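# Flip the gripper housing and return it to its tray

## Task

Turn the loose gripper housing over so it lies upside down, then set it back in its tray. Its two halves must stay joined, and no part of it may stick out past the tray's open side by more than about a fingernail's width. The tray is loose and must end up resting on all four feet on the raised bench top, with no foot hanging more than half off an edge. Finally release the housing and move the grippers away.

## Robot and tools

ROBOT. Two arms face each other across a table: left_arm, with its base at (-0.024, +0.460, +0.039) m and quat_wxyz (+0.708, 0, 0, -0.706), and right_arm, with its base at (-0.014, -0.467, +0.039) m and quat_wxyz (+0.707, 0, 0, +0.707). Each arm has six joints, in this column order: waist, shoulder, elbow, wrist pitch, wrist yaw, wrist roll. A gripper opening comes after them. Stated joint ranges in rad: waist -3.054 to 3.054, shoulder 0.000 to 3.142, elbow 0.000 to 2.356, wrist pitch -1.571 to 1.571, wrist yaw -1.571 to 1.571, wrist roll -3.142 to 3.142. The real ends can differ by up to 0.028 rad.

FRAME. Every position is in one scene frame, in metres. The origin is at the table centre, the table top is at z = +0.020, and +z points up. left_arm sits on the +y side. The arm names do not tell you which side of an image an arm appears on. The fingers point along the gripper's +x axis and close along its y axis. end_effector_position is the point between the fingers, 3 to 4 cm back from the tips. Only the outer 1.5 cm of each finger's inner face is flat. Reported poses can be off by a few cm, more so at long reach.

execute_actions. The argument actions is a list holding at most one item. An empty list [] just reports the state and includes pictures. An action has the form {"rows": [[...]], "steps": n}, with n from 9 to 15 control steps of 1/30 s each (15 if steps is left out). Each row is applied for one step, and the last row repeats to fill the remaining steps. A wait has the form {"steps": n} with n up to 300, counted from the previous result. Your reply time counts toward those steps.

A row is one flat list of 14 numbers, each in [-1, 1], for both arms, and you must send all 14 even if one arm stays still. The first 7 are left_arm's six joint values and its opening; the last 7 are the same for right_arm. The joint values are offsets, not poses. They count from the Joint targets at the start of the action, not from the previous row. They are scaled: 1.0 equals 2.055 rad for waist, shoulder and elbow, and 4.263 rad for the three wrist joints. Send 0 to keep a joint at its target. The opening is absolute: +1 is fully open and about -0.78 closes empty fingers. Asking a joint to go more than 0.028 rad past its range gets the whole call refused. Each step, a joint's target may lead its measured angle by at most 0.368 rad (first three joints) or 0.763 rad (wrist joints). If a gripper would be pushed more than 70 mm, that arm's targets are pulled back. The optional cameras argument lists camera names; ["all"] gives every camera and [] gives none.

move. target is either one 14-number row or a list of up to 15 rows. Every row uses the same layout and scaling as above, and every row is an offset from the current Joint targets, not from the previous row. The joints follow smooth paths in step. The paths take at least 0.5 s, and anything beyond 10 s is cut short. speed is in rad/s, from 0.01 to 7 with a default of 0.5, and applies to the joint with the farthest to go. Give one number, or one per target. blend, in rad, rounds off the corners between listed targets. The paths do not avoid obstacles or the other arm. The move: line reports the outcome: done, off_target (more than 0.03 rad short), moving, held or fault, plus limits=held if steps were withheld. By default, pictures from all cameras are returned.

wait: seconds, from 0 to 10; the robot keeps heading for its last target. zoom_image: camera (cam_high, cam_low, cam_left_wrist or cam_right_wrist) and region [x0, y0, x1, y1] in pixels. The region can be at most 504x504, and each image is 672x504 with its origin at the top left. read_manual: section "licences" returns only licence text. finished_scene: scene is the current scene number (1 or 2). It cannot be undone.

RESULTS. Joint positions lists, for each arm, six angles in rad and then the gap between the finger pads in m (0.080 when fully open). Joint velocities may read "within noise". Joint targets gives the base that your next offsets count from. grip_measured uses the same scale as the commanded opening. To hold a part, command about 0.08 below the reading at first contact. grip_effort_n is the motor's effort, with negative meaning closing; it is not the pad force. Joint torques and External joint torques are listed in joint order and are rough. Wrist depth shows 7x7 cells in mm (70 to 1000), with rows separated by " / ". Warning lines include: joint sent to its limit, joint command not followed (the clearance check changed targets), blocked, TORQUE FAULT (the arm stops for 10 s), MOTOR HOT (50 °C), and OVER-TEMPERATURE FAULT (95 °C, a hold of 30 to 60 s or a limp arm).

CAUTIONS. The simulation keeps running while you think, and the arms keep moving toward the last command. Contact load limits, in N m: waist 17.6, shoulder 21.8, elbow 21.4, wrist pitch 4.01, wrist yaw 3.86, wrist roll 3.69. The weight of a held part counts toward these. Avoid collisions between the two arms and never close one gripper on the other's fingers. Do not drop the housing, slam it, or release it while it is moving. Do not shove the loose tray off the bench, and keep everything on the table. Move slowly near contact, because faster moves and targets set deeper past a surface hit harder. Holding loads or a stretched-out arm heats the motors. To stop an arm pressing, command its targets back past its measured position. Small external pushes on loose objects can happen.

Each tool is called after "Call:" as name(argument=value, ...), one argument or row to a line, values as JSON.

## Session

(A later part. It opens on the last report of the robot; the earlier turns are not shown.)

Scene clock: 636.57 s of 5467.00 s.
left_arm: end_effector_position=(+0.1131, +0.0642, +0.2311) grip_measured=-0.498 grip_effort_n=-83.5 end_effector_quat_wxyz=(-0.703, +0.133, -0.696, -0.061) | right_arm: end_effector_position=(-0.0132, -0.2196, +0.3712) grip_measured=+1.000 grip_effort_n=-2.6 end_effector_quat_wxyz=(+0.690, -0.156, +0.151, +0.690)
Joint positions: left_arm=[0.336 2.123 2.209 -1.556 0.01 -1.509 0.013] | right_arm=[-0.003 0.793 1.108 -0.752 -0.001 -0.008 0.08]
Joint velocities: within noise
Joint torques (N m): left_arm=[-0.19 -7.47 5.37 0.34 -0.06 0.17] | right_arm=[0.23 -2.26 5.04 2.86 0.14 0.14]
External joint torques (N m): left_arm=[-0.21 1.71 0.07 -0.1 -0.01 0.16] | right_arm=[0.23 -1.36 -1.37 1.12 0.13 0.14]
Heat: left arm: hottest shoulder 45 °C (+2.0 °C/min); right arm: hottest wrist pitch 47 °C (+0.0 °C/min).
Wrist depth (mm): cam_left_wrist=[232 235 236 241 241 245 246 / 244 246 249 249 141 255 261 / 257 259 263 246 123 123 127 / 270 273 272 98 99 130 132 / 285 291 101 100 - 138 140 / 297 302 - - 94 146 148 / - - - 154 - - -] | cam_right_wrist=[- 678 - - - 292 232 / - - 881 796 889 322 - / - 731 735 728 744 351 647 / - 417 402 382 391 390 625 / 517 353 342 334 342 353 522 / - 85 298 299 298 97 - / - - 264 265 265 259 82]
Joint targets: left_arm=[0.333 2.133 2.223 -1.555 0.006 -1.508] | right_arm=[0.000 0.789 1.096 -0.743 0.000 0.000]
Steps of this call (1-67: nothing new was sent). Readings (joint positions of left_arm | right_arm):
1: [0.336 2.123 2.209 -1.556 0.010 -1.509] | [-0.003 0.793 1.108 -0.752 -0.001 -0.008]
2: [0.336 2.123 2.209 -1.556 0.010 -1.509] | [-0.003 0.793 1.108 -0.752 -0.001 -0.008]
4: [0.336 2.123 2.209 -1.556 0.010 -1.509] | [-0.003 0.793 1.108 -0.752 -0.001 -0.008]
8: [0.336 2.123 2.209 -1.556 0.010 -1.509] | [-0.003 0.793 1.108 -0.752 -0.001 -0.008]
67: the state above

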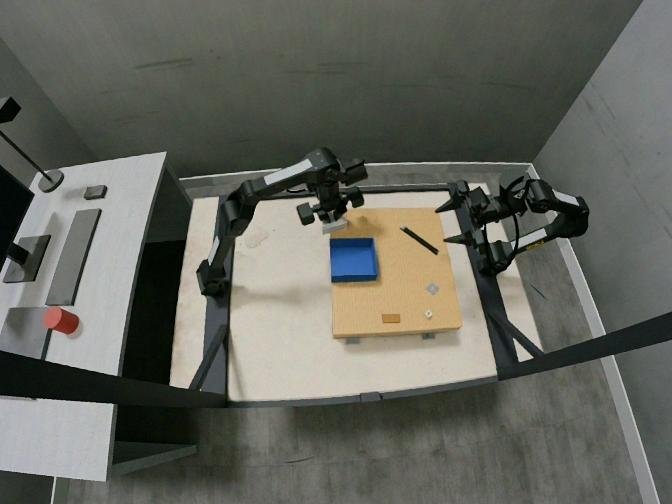

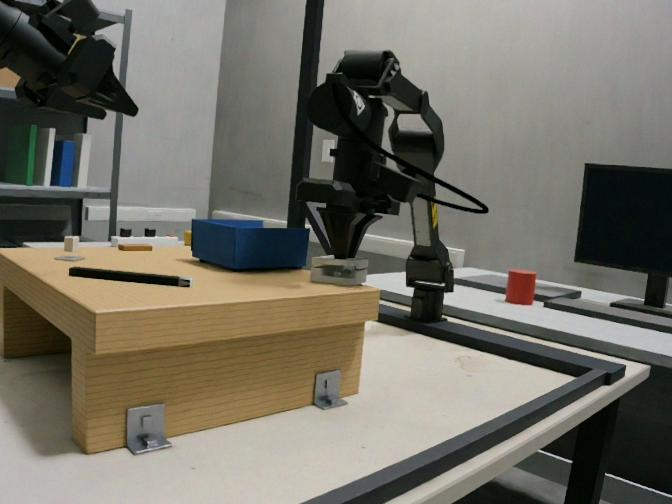

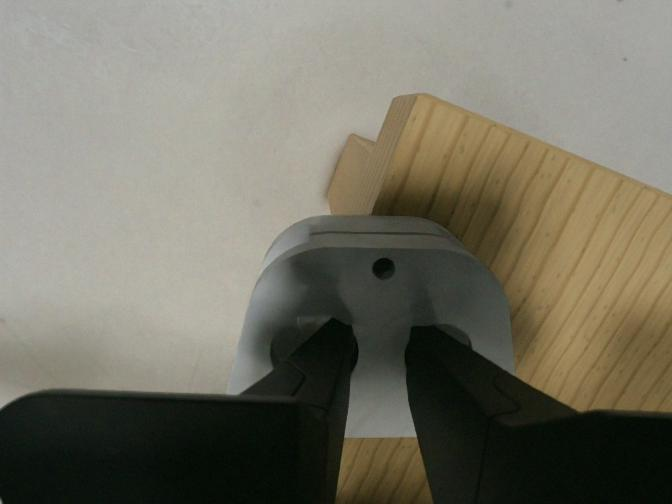

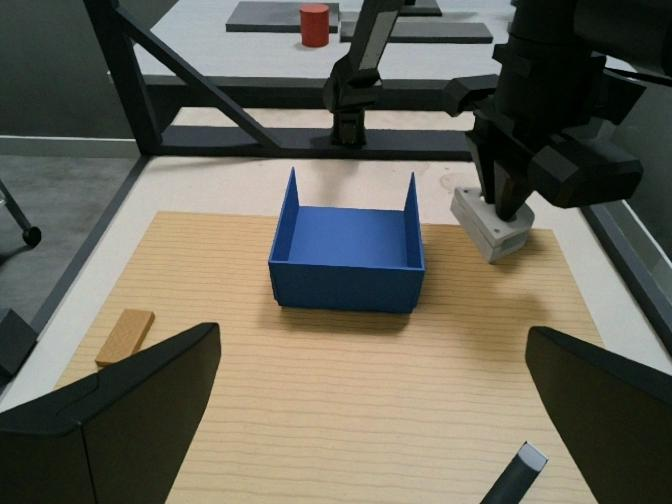

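Call:
zoom_image(
  camera="cam_left_wrist",
  region=[200, 180, 560, 450],
)

Call:
zoom_image(
  camera="cam_low",
  region=[295, 235, 395, 305],
)

Call:
zoom_image(
  camera="cam_right_wrist",
  region=[430, 160, 560, 270],
)

Scaled by 1.400 from the camera's 672x504 image, which has a finer 960x720 frame.

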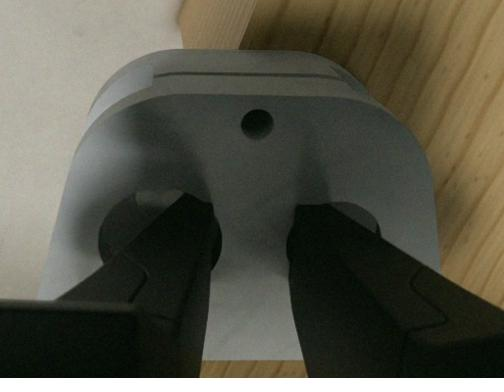

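Scaled by 5.040 from the camera's 672x504 image, which has a finer 960x720 frame.

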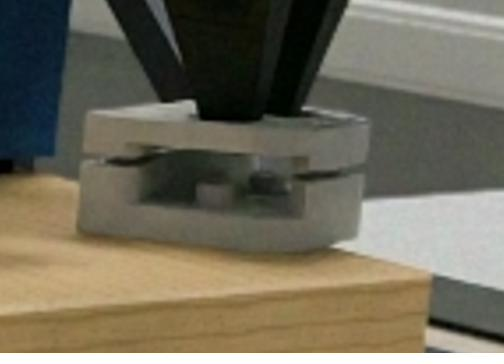

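Scaled by 3.877 from the camera's 672x504 image, which has a finer 960x720 frame.

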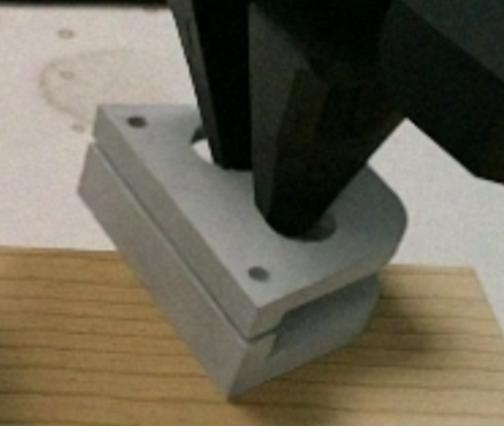

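Call:
zoom_image(
  camera="cam_right_wrist",
  region=[444, 180, 544, 270],
)

Call:
zoom_image(
  camera="cam_low",
  region=[305, 250, 375, 292],
)

Scaled by 5.040 from the camera's 672x504 image, which has a finer 960x720 frame.

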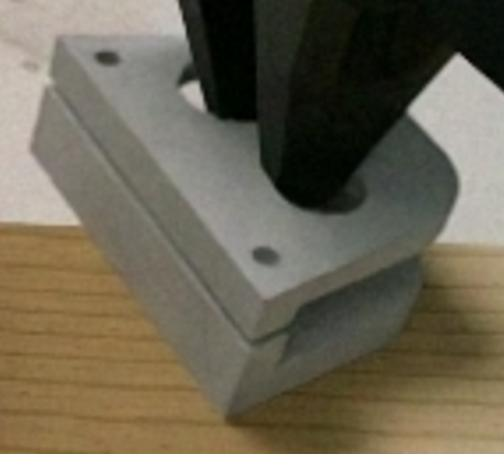

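Scaled by 7.200 from the camera's 672x504 image, which has a finer 960x720 frame.

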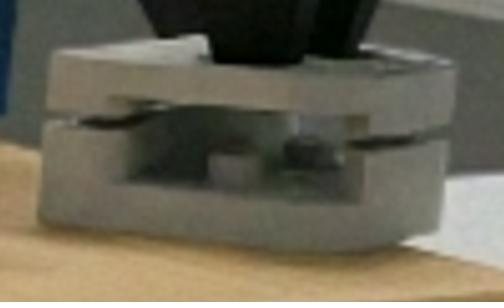

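Call:
move(
  target=[-0.0013, 0.00146, 0, 0, 0, 0, -0.53, 0, 0, 0, 0, 0, 0, 1],
  speed=0.02,
  cameras=[],
)

Call:
zoom_image(
  camera="cam_low",
  region=[305, 250, 375, 292],
)

Scene clock: 642.70 s of 5467.00 s.
left_arm: end_effector_position=(+0.1123, +0.0636, +0.2299) grip_measured=-0.498 grip_effort_n=-83.5 end_effector_quat_wxyz=(-0.703, +0.131, -0.696, -0.061) | right_arm: end_effector_position=(-0.0132, -0.2196, +0.3712) grip_measured=+1.000 grip_effort_n=-2.6 end_effector_quat_wxyz=(+0.690, -0.156, +0.151, +0.690)
Joint positions: left_arm=[0.333 2.126 2.209 -1.556 0.01 -1.509 0.013] | right_arm=[-0.003 0.793 1.108 -0.752 -0.001 -0.008 0.08]
Joint velocities: within noise
Joint torques (N m): left_arm=[-0.23 -7.46 5.37 0.34 -0.06 0.16] | right_arm=[0.23 -2.27 5.04 2.86 0.13 0.14]
External joint torques (N m): left_arm=[-0.22 1.69 0.08 -0.1 -0.02 0.16] | right_arm=[0.23 -1.34 -1.39 1.13 0.13 0.14]
Heat: left arm: hottest shoulder 45 °C (+2.0 °C/min); right arm: hottest wrist pitch 48 °C (+1.0 °C/min).
Wrist depth (mm): cam_left_wrist=[232 234 237 240 239 242 247 / 243 244 249 247 119 253 258 / 255 259 261 257 121 122 126 / 269 272 269 98 99 128 131 / 285 289 101 100 - 137 138 / 296 302 - - 95 144 146 / - - - 153 - - -] | cam_right_wrist=[- 675 - - - 291 231 / - - 884 806 886 321 - / - 731 735 747 744 344 667 / - 413 400 381 387 388 633 / 518 352 341 333 340 355 518 / - 85 298 299 298 98 - / - - 264 265 264 259 82]
Joint targets: left_arm=[0.330 2.136 2.223 -1.555 0.006 -1.508] | right_arm=[0.000 0.789 1.096 -0.743 0.000 0.000]
Kept back: nothing.
move: done
No camera images: "cameras" was empty.

Scaled by 7.200 from the camera's 672x504 image, which has a finer 960x720 frame.

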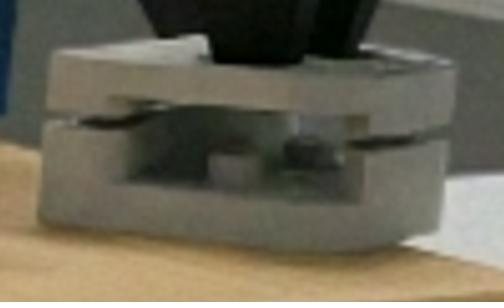

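Call:
execute_actions(
  actions=[],
  cameras=["cam_low", "cam_right_wrist"],
)

Call:
zoom_image(
  camera="cam_low",
  region=[305, 250, 375, 292],
)

Call:
zoom_image(
  camera="cam_right_wrist",
  region=[444, 180, 544, 270],
)

Scene clock: 643.17 s of 5467.00 s.
left_arm: end_effector_position=(+0.1123, +0.0636, +0.2299) grip_measured=-0.498 grip_effort_n=-83.5 end_effector_quat_wxyz=(-0.703, +0.131, -0.696, -0.061) | right_arm: end_effector_position=(-0.0132, -0.2196, +0.3712) grip_measured=+1.000 grip_effort_n=-2.6 end_effector_quat_wxyz=(+0.690, -0.156, +0.151, +0.690)
Joint positions: left_arm=[0.333 2.126 2.209 -1.556 0.01 -1.509 0.013] | right_arm=[-0.003 0.793 1.108 -0.752 -0.001 -0.008 0.08]
Joint velocities: within noise
Joint torques (N m): left_arm=[-0.22 -7.48 5.38 0.33 -0.06 0.16] | right_arm=[0.23 -2.26 5.03 2.86 0.13 0.14]
External joint torques (N m): left_arm=[-0.19 1.66 0.07 -0.14 -0.02 0.16] | right_arm=[0.21 -1.33 -1.42 1.11 0.14 0.14]
Heat: left arm: hottest shoulder 45 °C (+2.0 °C/min); right arm: hottest wrist pitch 48 °C (+1.0 °C/min).
Wrist depth (mm): cam_left_wrist=[231 233 235 238 241 243 246 / 242 246 248 248 119 253 259 / 256 259 260 257 121 122 126 / 268 273 271 98 99 128 131 / 286 288 101 100 - 137 139 / 295 300 - - 94 144 146 / - - - 153 - - -] | cam_right_wrist=[- 673 - - - 291 232 / - - 898 797 879 321 - / - 733 737 736 740 343 678 / - 417 400 380 386 387 625 / 517 351 342 333 340 352 525 / - 85 297 299 298 98 - / - - 264 265 264 259 82]
Joint targets: left_arm=[0.330 2.136 2.223 -1.555 0.006 -1.508] | right_arm=[0.000 0.789 1.096 -0.743 0.000 0.000]
Steps of this call (1-14: nothing new was sent). Readings (joint positions of left_arm | right_arm):
1: [0.333 2.126 2.209 -1.556 0.010 -1.509] | [-0.003 0.793 1.108 -0.752 -0.001 -0.008]
2: [0.333 2.126 2.209 -1.556 0.010 -1.509] | [-0.003 0.793 1.108 -0.752 -0.001 -0.008]
4: [0.333 2.126 2.209 -1.556 0.010 -1.509] | [-0.003 0.793 1.108 -0.752 -0.001 -0.008]
8: [0.333 2.126 2.209 -1.556 0.010 -1.509] | [-0.003 0.793 1.108 -0.752 -0.001 -0.008]
14: the state above
Images, in order (width x height): cam_low 672x504, cam_right_wrist 672x504.

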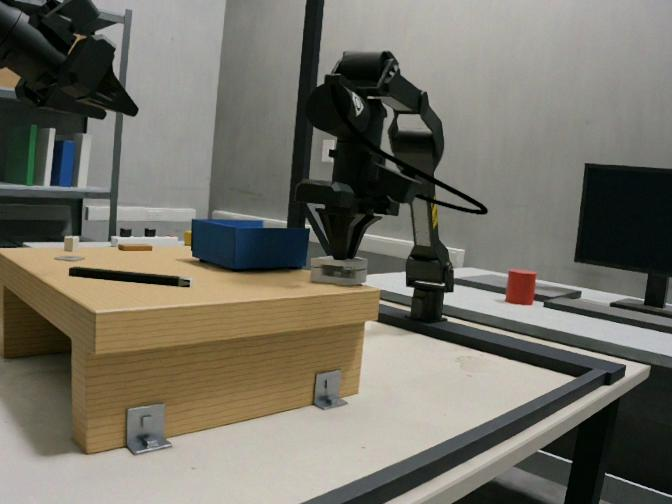

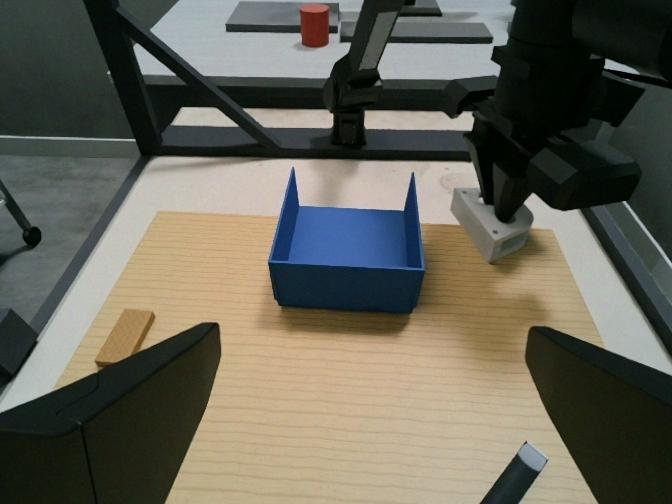

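Scaled by 7.200 from the camera's 672x504 image, which has a finer 960x720 frame.

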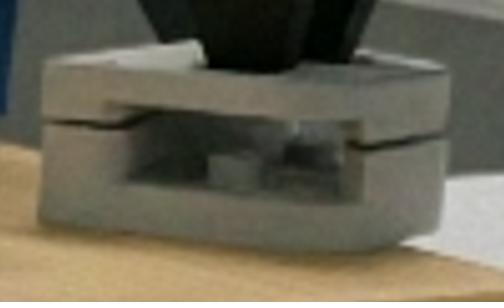

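Scaled by 5.040 from the camera's 672x504 image, which has a finer 960x720 frame.

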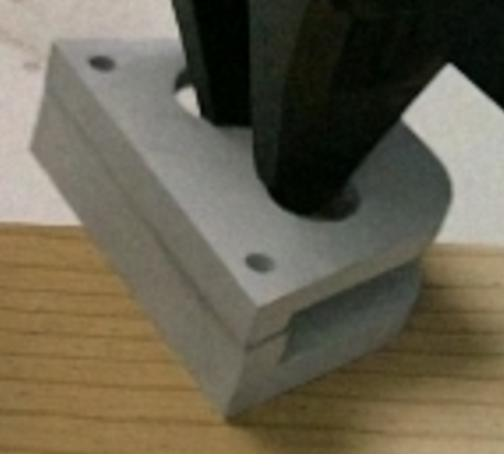

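Call:
move(
  target=[0, 0.0012, 0, 0, 0, 0, -0.53, 0, 0, 0, 0, 0, 0, 1],
  speed=0.02,
  cameras=["cam_low", "cam_right_wrist"],
)

Call:
zoom_image(
  camera="cam_low",
  region=[305, 250, 375, 292],
)

Call:
zoom_image(
  camera="cam_right_wrist",
  region=[444, 180, 544, 270],
)

Scene clock: 644.40 s of 5467.00 s.
left_arm: end_effector_position=(+0.1124, +0.0635, +0.2293) grip_measured=-0.498 grip_effort_n=-83.5 end_effector_quat_wxyz=(-0.703, +0.130, -0.697, -0.062) | right_arm: end_effector_position=(-0.0132, -0.2196, +0.3712) grip_measured=+1.000 grip_effort_n=-2.6 end_effector_quat_wxyz=(+0.690, -0.156, +0.151, +0.690)
Joint positions: left_arm=[0.333 2.128 2.209 -1.556 0.01 -1.509 0.013] | right_arm=[-0.003 0.793 1.108 -0.752 -0.001 -0.008 0.08]
Joint velocities: within noise
Joint torques (N m): left_arm=[-0.21 -7.4 5.36 0.33 -0.06 0.16] | right_arm=[0.21 -2.25 5.03 2.86 0.14 0.14]
External joint torques (N m): left_arm=[-0.21 1.77 0.08 -0.1 -0.02 0.16] | right_arm=[0.2 -1.34 -1.39 1.12 0.14 0.14]
Heat: left arm: hottest shoulder 45 °C (+2.0 °C/min); right arm: hottest wrist pitch 48 °C (+1.0 °C/min).
Wrist depth (mm): cam_left_wrist=[231 234 235 239 240 241 246 / 243 245 247 248 118 252 259 / 256 257 260 256 121 121 125 / 269 274 270 98 99 128 130 / 286 290 101 100 - 136 138 / 295 299 - - 94 143 145 / - - - 152 - - -] | cam_right_wrist=[- 672 - - - 291 232 / - - 888 802 895 319 - / - 734 734 733 742 342 653 / - 412 400 381 391 389 625 / 513 353 343 331 341 353 523 / - 85 298 299 299 98 - / - - 264 265 265 259 82]
Joint targets: left_arm=[0.330 2.139 2.222 -1.555 0.006 -1.508] | right_arm=[0.000 0.789 1.096 -0.743 0.000 0.000]
Kept back: nothing.
move: done
Images, in order (width x height): cam_low 672x504, cam_right_wrist 672x504.

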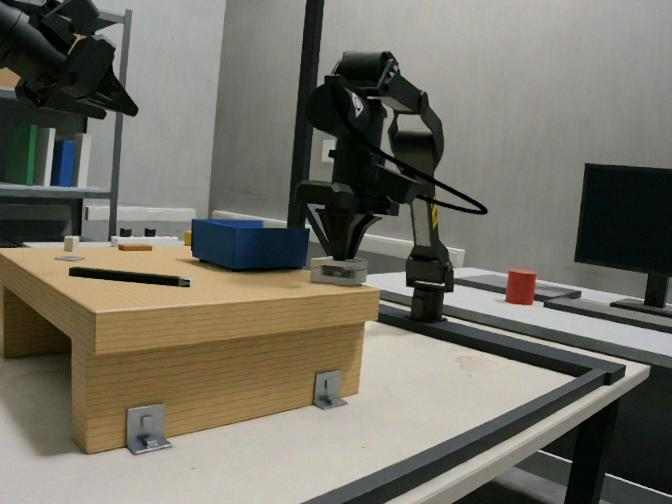

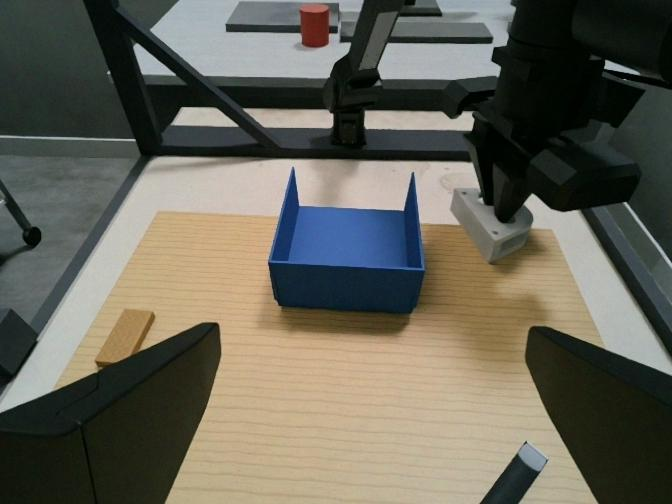

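Scaled by 7.200 from the camera's 672x504 image, which has a finer 960x720 frame.

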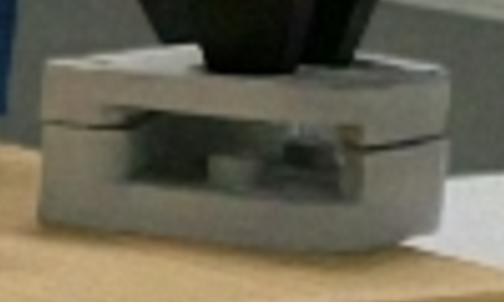

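Scaled by 5.040 from the camera's 672x504 image, which has a finer 960x720 frame.

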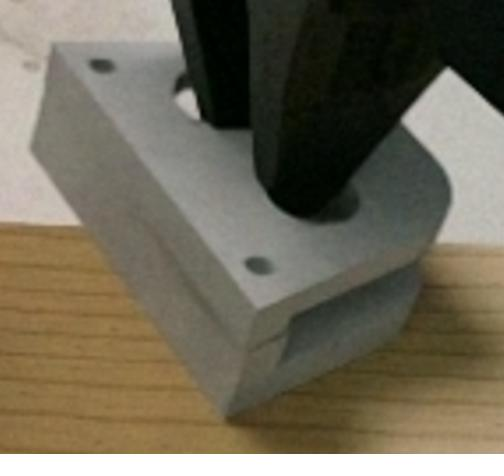

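Call:
move(
  target=[0, 0.001, 0, 0, 0, 0, -0.53, 0, 0, 0, 0, 0, 0, 1],
  speed=0.02,
  cameras=["cam_low", "cam_right_wrist"],
)

Call:
zoom_image(
  camera="cam_low",
  region=[305, 250, 375, 292],
)

Call:
zoom_image(
  camera="cam_right_wrist",
  region=[444, 180, 544, 270],
)

Scene clock: 645.73 s of 5467.00 s.
left_arm: end_effector_position=(+0.1124, +0.0633, +0.2289) grip_measured=-0.498 grip_effort_n=-83.5 end_effector_quat_wxyz=(-0.703, +0.130, -0.697, -0.062) | right_arm: end_effector_position=(-0.0132, -0.2196, +0.3712) grip_measured=+1.000 grip_effort_n=-2.6 end_effector_quat_wxyz=(+0.690, -0.156, +0.151, +0.690)
Joint positions: left_arm=[0.333 2.129 2.21 -1.556 0.01 -1.509 0.013] | right_arm=[-0.003 0.793 1.108 -0.752 -0.001 -0.008 0.08]
Joint velocities: within noise
Joint torques (N m): left_arm=[-0.23 -7.38 5.32 0.34 -0.06 0.16] | right_arm=[0.24 -2.26 5.03 2.86 0.14 0.14]
External joint torques (N m): left_arm=[-0.22 1.8 0.04 -0.09 -0.02 0.16] | right_arm=[0.24 -1.38 -1.34 1.13 0.14 0.14]
Heat: left arm: hottest shoulder 45 °C (+2.0 °C/min); right arm: hottest wrist pitch 48 °C (+1.0 °C/min).
Wrist depth (mm): cam_left_wrist=[231 233 234 239 239 242 246 / 242 246 247 247 118 251 258 / 254 258 261 257 121 121 125 / 269 271 269 98 99 128 129 / 286 289 101 100 - 136 137 / 297 300 - - 94 143 145 / - - - 151 - - -] | cam_right_wrist=[- 673 - - - 291 231 / - - 880 806 894 319 - / - 742 737 732 736 345 646 / - 415 401 383 387 390 628 / 520 351 342 333 340 354 517 / - 85 298 299 299 97 - / - - 264 263 265 259 82]
Joint targets: left_arm=[0.330 2.141 2.223 -1.555 0.006 -1.508] | right_arm=[0.000 0.789 1.096 -0.743 0.000 0.000]
Kept back: nothing.
move: done
Images, in order (width x height): cam_low 672x504, cam_right_wrist 672x504.

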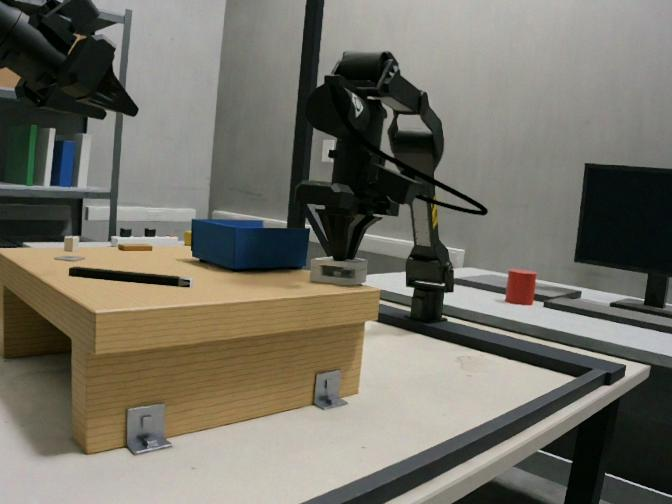

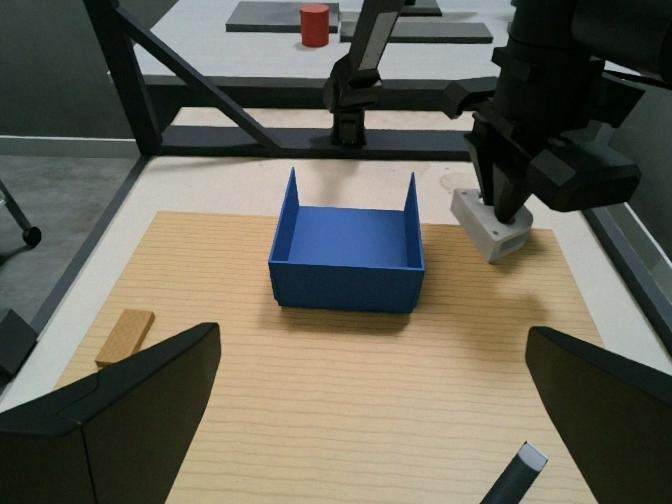

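Scaled by 7.200 from the camera's 672x504 image, which has a finer 960x720 frame.

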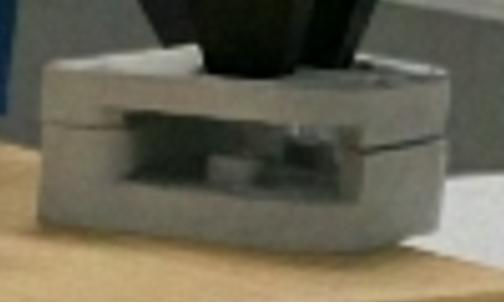

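Scaled by 5.040 from the camera's 672x504 image, which has a finer 960x720 frame.

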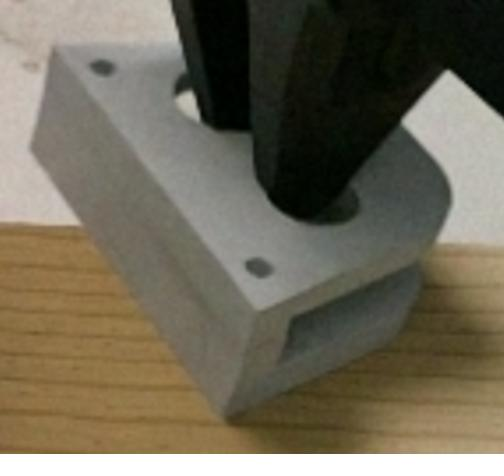

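Call:
execute_actions(
  actions=[
    {"rows": [[0,0,0,0,0,0,-0.50,0,0,0,0,0,0,1],[0,0,0,0,0,0,-0.49,0,0,0,0,0,0,1],[0,0,0,0,0,0,-0.48,0,0,0,0,0,0,1],[0,0,0,0,0,0,-0.47,0,0,0,0,0,0,1],[0,0,0,0,0,0,-0.46,0,0,0,0,0,0,1]], "steps": 15},
  ],
  cameras=[],
)

Call:
wait(
  seconds=0.7,
  cameras=["cam_low"],
)

Call:
zoom_image(
  camera="cam_low",
  region=[305, 250, 375, 292],
)

Scene clock: 647.17 s of 5467.00 s.
left_arm: end_effector_position=(+0.1124, +0.0633, +0.2289) grip_measured=-0.470 grip_effort_n=-19.8 end_effector_quat_wxyz=(-0.703, +0.130, -0.697, -0.062) end_effector_velocity=(+0.001, -0.002, +0.002) end_effector_angular_velocity=(-0.010, -0.009, +0.020) | right_arm: end_effector_position=(-0.0132, -0.2196, +0.3712) grip_measured=+1.000 grip_effort_n=-2.6 end_effector_quat_wxyz=(+0.690, -0.156, +0.151, +0.690)
Joint positions: left_arm=[0.333 2.129 2.21 -1.556 0.01 -1.509 0.014] | right_arm=[-0.003 0.793 1.108 -0.752 -0.001 -0.008 0.08]
Joint velocities: left_arm=[-0.002 -0.002 0.002 0.007 -0.007 -0.022 0.006] | right_arm=[within noise]
Joint torques (N m): left_arm=[-0.24 -7.36 5.26 0.33 -0.06 0.17] | right_arm=[0.22 -2.27 5.03 2.86 0.14 0.14]
External joint torques (N m): left_arm=[-0.27 1.89 -0.05 -0.1 -0.02 0.16] | right_arm=[0.2 -1.39 -1.34 1.13 0.15 0.14]
Heat: left arm: hottest shoulder 45 °C (+2.0 °C/min); right arm: hottest wrist pitch 48 °C (+1.0 °C/min).
Wrist depth (mm): cam_left_wrist=[230 233 234 238 238 241 244 / 243 245 246 246 118 252 258 / 253 258 260 254 121 121 125 / 268 271 269 98 99 127 129 / 286 289 100 100 - 136 137 / 296 299 - - 95 143 145 / - - - 151 - - -] | cam_right_wrist=[- 673 - - - 291 231 / - - 888 798 890 319 - / - 744 742 739 741 346 - / - 413 398 382 390 391 626 / 523 352 343 334 341 351 519 / - 85 299 298 298 98 - / - - 263 264 265 259 82]
Joint targets: left_arm=[0.330 2.141 2.222 -1.555 0.006 -1.508] | right_arm=[0.000 0.789 1.096 -0.743 0.000 0.000]
Steps of this call (1-37: nothing new was sent; 38-43: this action's first 6). Readings (joint positions of left_arm | right_arm):
38: [0.333 2.129 2.210 -1.556 0.010 -1.509] | [-0.003 0.793 1.108 -0.752 -0.001 -0.008]
39: [0.333 2.129 2.210 -1.556 0.010 -1.509] | [-0.003 0.793 1.108 -0.752 -0.001 -0.008]
41: [0.333 2.129 2.210 -1.556 0.010 -1.509] | [-0.003 0.793 1.108 -0.752 -0.001 -0.008]
43: the state above
No camera images: "cameras" was empty.

Scene clock: 648.17 s of 5467.00 s.
left_arm: end_effector_position=(+0.1125, +0.0632, +0.2290) grip_measured=-0.459 grip_effort_n=-10.9 end_effector_quat_wxyz=(-0.703, +0.130, -0.697, -0.062) | right_arm: end_effector_position=(-0.0132, -0.2196, +0.3712) grip_measured=+1.000 grip_effort_n=-2.6 end_effector_quat_wxyz=(+0.690, -0.156, +0.151, +0.690)
Joint positions: left_arm=[0.333 2.129 2.211 -1.556 0.01 -1.509 0.014] | right_arm=[-0.003 0.793 1.108 -0.752 -0.001 -0.008 0.08]
Joint velocities: within noise
Joint torques (N m): left_arm=[-0.22 -7.35 5.25 0.34 -0.06 0.16] | right_arm=[0.23 -2.26 5.04 2.86 0.14 0.14]
External joint torques (N m): left_arm=[-0.14 1.8 -0.01 -0.08 -0.03 0.16] | right_arm=[0.24 -1.38 -1.31 1.15 0.13 0.14]
Heat: left arm: hottest shoulder 45 °C (+2.0 °C/min); right arm: hottest wrist pitch 48 °C (+1.0 °C/min).
Wrist depth (mm): cam_left_wrist=[231 234 233 238 240 243 246 / 243 245 247 245 123 252 259 / 254 258 261 255 121 121 125 / 268 272 269 98 99 127 130 / 288 288 100 100 - 136 138 / 295 300 - - 96 143 145 / - - - 151 - - -] | cam_right_wrist=[- 685 - - - 292 231 / - - 887 802 888 320 - / - 737 734 735 736 343 649 / - 414 399 383 389 390 624 / 515 353 342 333 340 354 524 / - 85 299 298 299 98 - / - - 265 263 264 259 82]
Joint targets: left_arm=[0.330 2.141 2.222 -1.555 0.006 -1.508] | right_arm=[0.000 0.789 1.096 -0.743 0.000 0.000]
Steps of this call (1-9: your previous action's last 9; 10-15: toward your last target; 16-30: nothing new was sent). Readings (joint positions of left_arm | right_arm):
1: [0.333 2.129 2.210 -1.556 0.010 -1.509] | [-0.003 0.793 1.108 -0.752 -0.001 -0.008]
2: [0.333 2.129 2.211 -1.556 0.010 -1.509] | [-0.003 0.793 1.108 -0.752 -0.001 -0.008]
4: [0.333 2.129 2.211 -1.556 0.010 -1.509] | [-0.003 0.793 1.108 -0.752 -0.001 -0.008]
8: [0.333 2.129 2.211 -1.556 0.010 -1.509] | [-0.003 0.793 1.108 -0.752 -0.001 -0.008]
30: the state above
All arms were judged still, so your last target was given up. Each gripper or tool keeps its last command.
Images, in order (width x height): cam_low 672x504.

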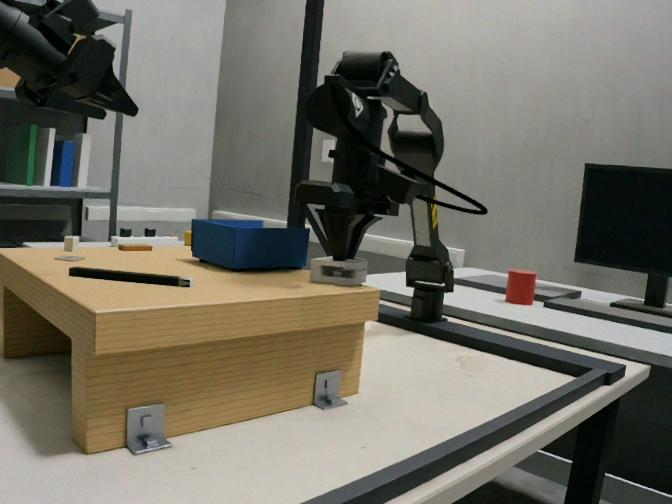

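Scaled by 7.200 from the camera's 672x504 image, which has a finer 960x720 frame.

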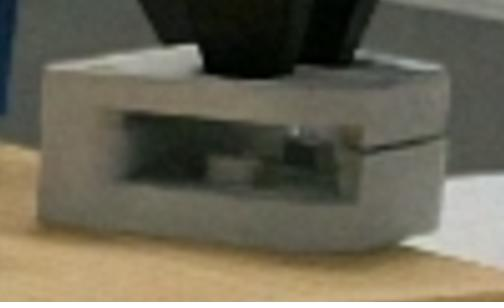

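Continue opening gently.

Call:
execute_actions(
  actions=[
    {"rows": [[0,0,0,0,0,0,-0.455,0,0,0,0,0,0,1],[0,0,0,0,0,0,-0.45,0,0,0,0,0,0,1],[0,0,0,0,0,0,-0.445,0,0,0,0,0,0,1],[0,0,0,0,0,0,-0.44,0,0,0,0,0,0,1],[0,0,0,0,0,0,-0.435,0,0,0,0,0,0,1],[0,0,0,0,0,0,-0.43,0,0,0,0,0,0,1],[0,0,0,0,0,0,-0.425,0,0,0,0,0,0,1],[0,0,0,0,0,0,-0.42,0,0,0,0,0,0,1],[0,0,0,0,0,0,-0.415,0,0,0,0,0,0,1],[0,0,0,0,0,0,-0.41,0,0,0,0,0,0,1],[0,0,0,0,0,0,-0.405,0,0,0,0,0,0,1],[0,0,0,0,0,0,-0.40,0,0,0,0,0,0,1]], "steps": 15},
  ],
  cameras=[],
)

Call:
wait(
  seconds=0.7,
  cameras=["cam_low", "cam_right_wrist", "cam_left_wrist"],
)

Call:
zoom_image(
  camera="cam_low",
  region=[305, 250, 375, 292],
)

Call:
zoom_image(
  camera="cam_right_wrist",
  region=[444, 180, 544, 270],
)

Scene clock: 649.00 s of 5467.00 s.
left_arm: end_effector_position=(+0.1125, +0.0632, +0.2291) grip_measured=-0.441 grip_effort_n=0.2 end_effector_quat_wxyz=(-0.703, +0.130, -0.697, -0.062) end_effector_velocity=(-0.002, +0.000, +0.003) end_effector_angular_velocity=(-0.005, +0.008, +0.019) | right_arm: end_effector_position=(-0.0132, -0.2196, +0.3712) grip_measured=+1.000 grip_effort_n=-2.6 end_effector_quat_wxyz=(+0.690, -0.156, +0.151, +0.690)
Joint positions: left_arm=[0.333 2.129 2.211 -1.556 0.01 -1.509 0.015] | right_arm=[-0.003 0.793 1.108 -0.752 -0.001 -0.008 0.08]
Joint velocities: left_arm=[-0.002 -0.002 0.007 -0.007 0.007 -0.022 0.006] | right_arm=[within noise]
Joint torques (N m): left_arm=[-0.23 -7.37 5.12 0.34 -0.06 0.17] | right_arm=[0.22 -2.26 5.04 2.86 0.14 0.14]
External joint torques (N m): left_arm=[-0.22 1.7 -0.12 -0.1 -0.02 0.17] | right_arm=[0.22 -1.34 -1.4 1.11 0.14 0.14]
Heat: left arm: hottest shoulder 45 °C (+2.0 °C/min); right arm: hottest wrist pitch 48 °C (+1.0 °C/min).
Wrist depth (mm): cam_left_wrist=[230 234 235 239 240 243 245 / 244 246 247 247 123 252 257 / 257 258 260 257 121 122 125 / 269 274 270 98 99 127 130 / 285 291 100 100 - 136 138 / 297 300 - - 97 143 145 / - - - 152 - - -] | cam_right_wrist=[- 677 - - - 291 231 / - - 886 789 900 320 - / - 728 734 732 745 344 647 / - 414 401 384 388 388 627 / 518 352 342 333 341 354 522 / - 85 296 299 299 97 - / - - 265 264 266 260 82]
Joint targets: left_arm=[0.330 2.141 2.223 -1.555 0.006 -1.508] | right_arm=[0.000 0.789 1.096 -0.743 0.000 0.000]
Steps of this call (1-19: nothing new was sent; 20-25: this action's first 6). Readings (joint positions of left_arm | right_arm):
20: [0.333 2.129 2.211 -1.556 0.010 -1.509] | [-0.003 0.793 1.108 -0.752 -0.001 -0.008]
21: [0.333 2.129 2.211 -1.556 0.010 -1.509] | [-0.003 0.793 1.108 -0.752 -0.001 -0.008]
23: [0.333 2.129 2.211 -1.556 0.010 -1.509] | [-0.003 0.793 1.108 -0.752 -0.001 -0.008]
25: the state above
No camera images: "cameras" was empty.

Scene clock: 650.00 s of 5467.00 s.
left_arm: end_effector_position=(+0.1125, +0.0631, +0.2292) grip_measured=-0.403 grip_effort_n=10.9 end_effector_quat_wxyz=(-0.703, +0.130, -0.697, -0.062) | right_arm: end_effector_position=(-0.0132, -0.2196, +0.3712) grip_measured=+1.000 grip_effort_n=-3.0 end_effector_quat_wxyz=(+0.690, -0.156, +0.151, +0.690)
Joint positions: left_arm=[0.333 2.129 2.211 -1.556 0.01 -1.509 0.017] | right_arm=[-0.003 0.793 1.108 -0.752 -0.001 -0.008 0.08]
Joint velocities: within noise
Joint torques (N m): left_arm=[-0.23 -7.35 5.2 0.34 -0.06 0.16] | right_arm=[0.23 -2.26 5.03 2.86 0.14 0.14]
External joint torques (N m): left_arm=[-0.23 1.83 -0.09 -0.09 -0.01 0.16] | right_arm=[0.22 -1.3 -1.41 1.12 0.14 0.14]
Heat: left arm: hottest shoulder 45 °C (+2.0 °C/min); right arm: hottest wrist pitch 48 °C (+1.0 °C/min).
Wrist depth (mm): cam_left_wrist=[230 233 235 238 239 242 245 / 243 245 247 247 123 252 257 / 255 257 259 256 121 121 125 / 269 274 271 99 99 128 129 / 286 287 100 101 - 136 138 / 295 301 - 110 100 142 145 / - - - 151 - - -] | cam_right_wrist=[- 676 - - - 292 232 / - - 889 793 891 320 - / - 738 735 732 740 344 651 / - 415 400 383 390 389 627 / 517 352 342 334 340 352 519 / - 85 299 299 298 98 - / - - 265 265 264 260 82]
Joint targets: left_arm=[0.330 2.141 2.223 -1.555 0.006 -1.508] | right_arm=[0.000 0.789 1.096 -0.743 0.000 0.000]
Steps of this call (1-9: your previous action's last 9; 10-15: toward your last target; 16-30: nothing new was sent). Readings (joint positions of left_arm | right_arm):
1: [0.333 2.129 2.211 -1.556 0.010 -1.509] | [-0.003 0.793 1.108 -0.752 -0.001 -0.008]
2: [0.333 2.129 2.211 -1.556 0.010 -1.509] | [-0.003 0.793 1.108 -0.752 -0.001 -0.008]
4: [0.333 2.129 2.211 -1.556 0.010 -1.509] | [-0.003 0.793 1.108 -0.752 -0.001 -0.008]
8: [0.333 2.129 2.211 -1.556 0.010 -1.509] | [-0.003 0.793 1.108 -0.752 -0.001 -0.008]
30: the state above
All arms were judged still, so your last target was given up. Each gripper or tool keeps its last command.
Images, in order (width x height): cam_low 672x504, cam_left_wrist 672x504, cam_right_wrist 672x504.

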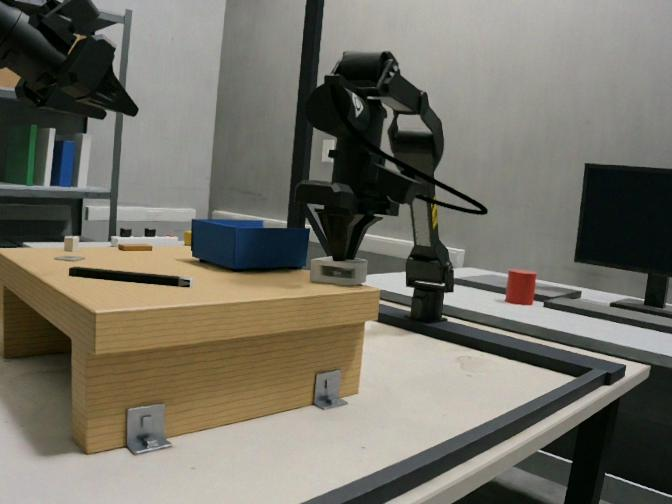

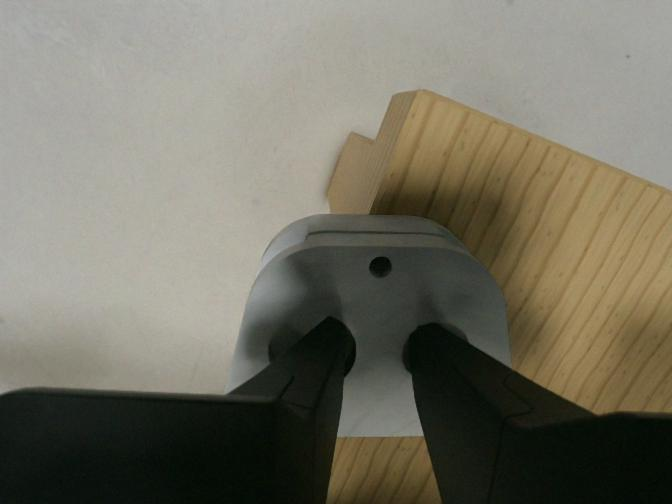

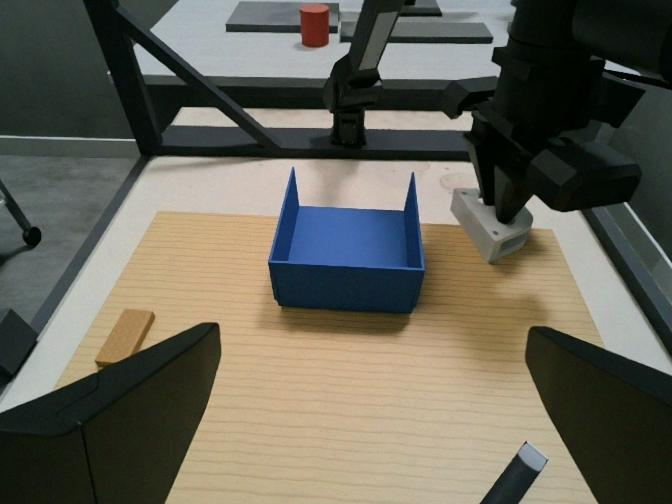

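Scaled by 7.200 from the camera's 672x504 image, which has a finer 960x720 frame.

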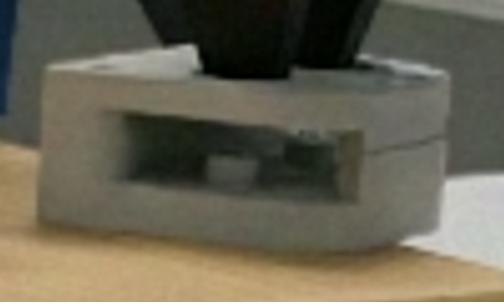

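Scaled by 5.040 from the camera's 672x504 image, which has a finer 960x720 frame.

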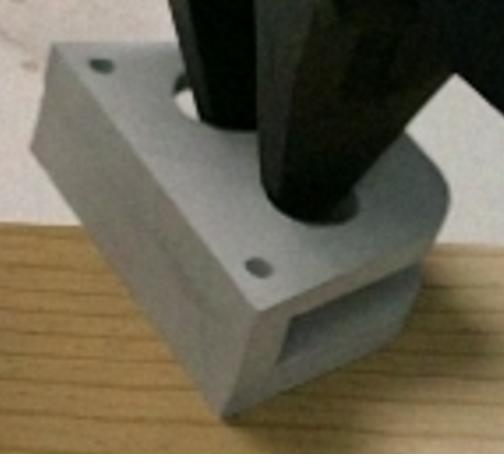

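Call:
execute_actions(
  actions=[
    {"rows": [[0,0,0,0,0,0,-0.39,0,0,0,0,0,0,1],[0,0,0,0,0,0,-0.38,0,0,0,0,0,0,1],[0,0,0,0,0,0,-0.37,0,0,0,0,0,0,1],[0,0,0,0,0,0,-0.36,0,0,0,0,0,0,1],[0,0,0,0,0,0,-0.35,0,0,0,0,0,0,1],[0,0,0,0,0,0,-0.34,0,0,0,0,0,0,1],[0,0,0,0,0,0,-0.33,0,0,0,0,0,0,1],[0,0,0,0,0,0,-0.32,0,0,0,0,0,0,1],[0,0,0,0,0,0,-0.31,0,0,0,0,0,0,1],[0,0,0,0,0,0,-0.30,0,0,0,0,0,0,1]], "steps": 15},
  ],
  cameras=[],
)

Call:
move(
  target=[0, -0.0272, 0, 0, 0, 0, -0.30, 0, 0, 0, 0, 0, 0, 1],
  speed=0.05,
  cameras=["cam_low", "cam_right_wrist", "cam_left_wrist"],
)

Call:
zoom_image(
  camera="cam_low",
  region=[305, 250, 375, 292],
)

Call:
zoom_image(
  camera="cam_right_wrist",
  region=[444, 180, 544, 270],
)

Scene clock: 655.27 s of 5467.00 s.
left_arm: end_effector_position=(+0.1125, +0.0631, +0.2292) grip_measured=-0.365 grip_effort_n=12.8 end_effector_quat_wxyz=(-0.703, +0.130, -0.697, -0.062) end_effector_velocity=(-0.002, +0.005, +0.000) end_effector_angular_velocity=(+0.023, +0.002, +0.020) | right_arm: end_effector_position=(-0.0132, -0.2196, +0.3712) grip_measured=+1.000 grip_effort_n=-3.0 end_effector_quat_wxyz=(+0.690, -0.156, +0.151, +0.690)
Joint positions: left_arm=[0.333 2.129 2.211 -1.556 0.01 -1.509 0.019] | right_arm=[-0.003 0.793 1.108 -0.752 -0.001 -0.008 0.08]
Joint velocities: left_arm=[-0.002 -0.002 -0.002 -0.022 -0.007 -0.022 0.012] | right_arm=[within noise]
Joint torques (N m): left_arm=[-0.22 -7.42 5.13 0.34 -0.06 0.17] | right_arm=[0.24 -2.27 5.04 2.86 0.14 0.14]
External joint torques (N m): left_arm=[-0.22 1.65 -0.12 -0.12 -0.01 0.16] | right_arm=[0.24 -1.41 -1.29 1.15 0.14 0.14]
Heat: left arm: hottest shoulder 45 °C (+1.0 °C/min); right arm: hottest wrist pitch 48 °C (+1.0 °C/min).
Wrist depth (mm): cam_left_wrist=[231 233 235 240 239 242 246 / 242 244 247 247 123 252 258 / 255 259 260 255 121 121 125 / 269 273 269 99 100 127 130 / 287 289 100 101 - 136 138 / 296 301 - - 102 142 145 / - - - 151 - - -] | cam_right_wrist=[- 673 - - - 292 231 / - - 880 797 885 320 - / - 732 734 735 734 345 646 / - 416 401 382 387 389 628 / 521 353 340 333 341 353 519 / - 85 299 298 299 98 - / - - 264 265 265 260 82]
Joint targets: left_arm=[0.330 2.141 2.223 -1.555 0.006 -1.508] | right_arm=[0.000 0.789 1.096 -0.743 0.000 0.000]
Steps of this call (1-152: nothing new was sent; 153-158: this action's first 6). Readings (joint positions of left_arm | right_arm):
153: [0.333 2.129 2.211 -1.556 0.010 -1.509] | [-0.003 0.793 1.108 -0.752 -0.001 -0.008]
154: [0.333 2.129 2.211 -1.556 0.010 -1.509] | [-0.003 0.793 1.108 -0.752 -0.001 -0.008]
156: [0.333 2.129 2.211 -1.556 0.010 -1.509] | [-0.003 0.793 1.108 -0.752 -0.001 -0.008]
158: the state above
No camera images: "cameras" was empty.

Scene clock: 657.10 s of 5467.00 s.
left_arm: end_effector_position=(+0.1117, +0.0654, +0.2398) grip_measured=-0.304 grip_effort_n=12.8 end_effector_quat_wxyz=(-0.704, +0.140, -0.694, -0.052) | right_arm: end_effector_position=(-0.0132, -0.2196, +0.3712) grip_measured=+1.000 grip_effort_n=-2.6 end_effector_quat_wxyz=(+0.690, -0.156, +0.151, +0.690)
Joint positions: left_arm=[0.333 2.103 2.211 -1.556 0.01 -1.509 0.021] | right_arm=[-0.003 0.793 1.108 -0.752 -0.001 -0.008 0.08]
Joint velocities: within noise
Joint torques (N m): left_arm=[-0.23 -10.31 5.22 0.38 -0.06 0.17] | right_arm=[0.22 -2.26 5.04 2.86 0.14 0.14]
External joint torques (N m): left_arm=[-0.2 -1.24 -0.1 -0.1 -0.02 0.16] | right_arm=[0.23 -1.32 -1.39 1.12 0.14 0.14]
Heat: left arm: hottest shoulder 45 °C (+1.0 °C/min); right arm: hottest wrist pitch 48 °C (+1.0 °C/min).
Wrist depth (mm): cam_left_wrist=[237 240 245 249 251 255 260 / 248 252 255 260 128 267 272 / 261 266 270 207 131 134 140 / 275 280 279 110 111 142 144 / 293 297 - 117 114 151 154 / 304 307 - 123 97 - 162 / - - - 166 165 - -] | cam_right_wrist=[- 679 - - - 290 241 / - - 887 795 892 317 - / - 740 737 741 735 363 - / - 413 401 381 387 391 624 / 521 352 344 334 339 352 519 / - 85 297 298 299 98 - / - - 264 264 265 260 82]
Joint targets: left_arm=[0.330 2.085 2.223 -1.555 0.006 -1.508] | right_arm=[0.000 0.789 1.096 -0.743 0.000 0.000]
Kept back: nothing.
move: done
Images, in order (width x height): cam_low 672x504, cam_left_wrist 672x504, cam_right_wrist 672x504.

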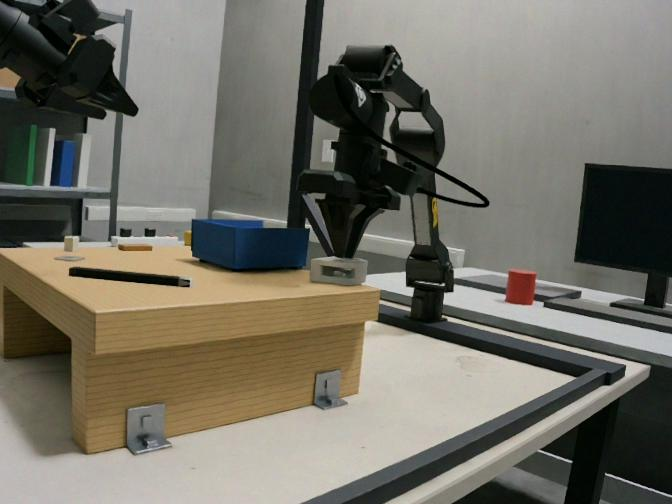

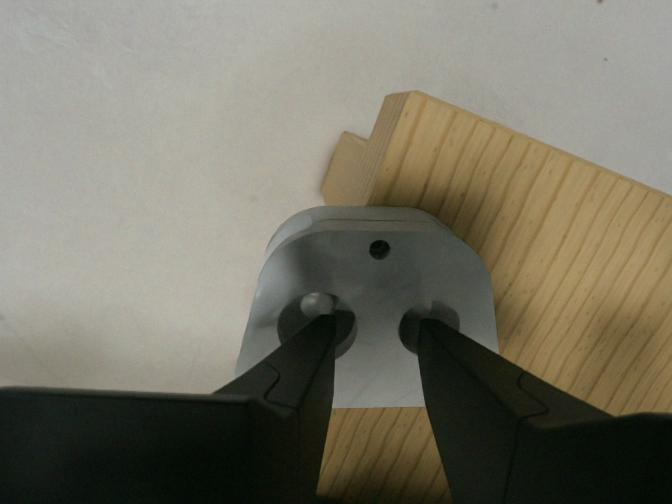

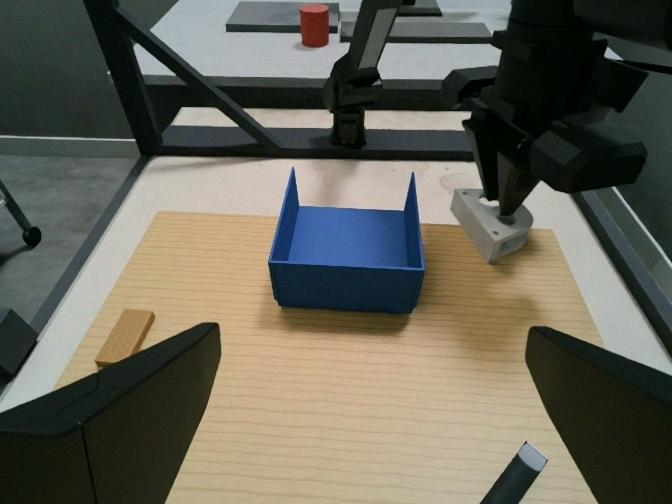

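Scaled by 7.200 from the camera's 672x504 image, which has a finer 960x720 frame.

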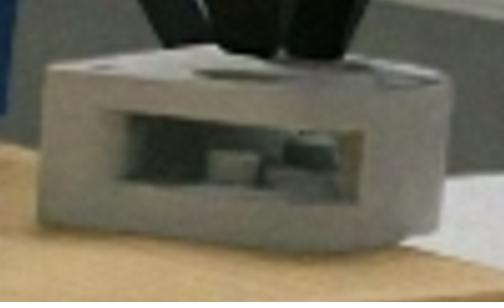

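Scaled by 5.040 from the camera's 672x504 image, which has a finer 960x720 frame.

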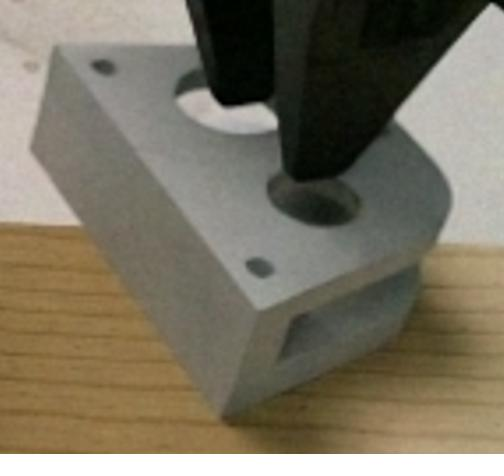

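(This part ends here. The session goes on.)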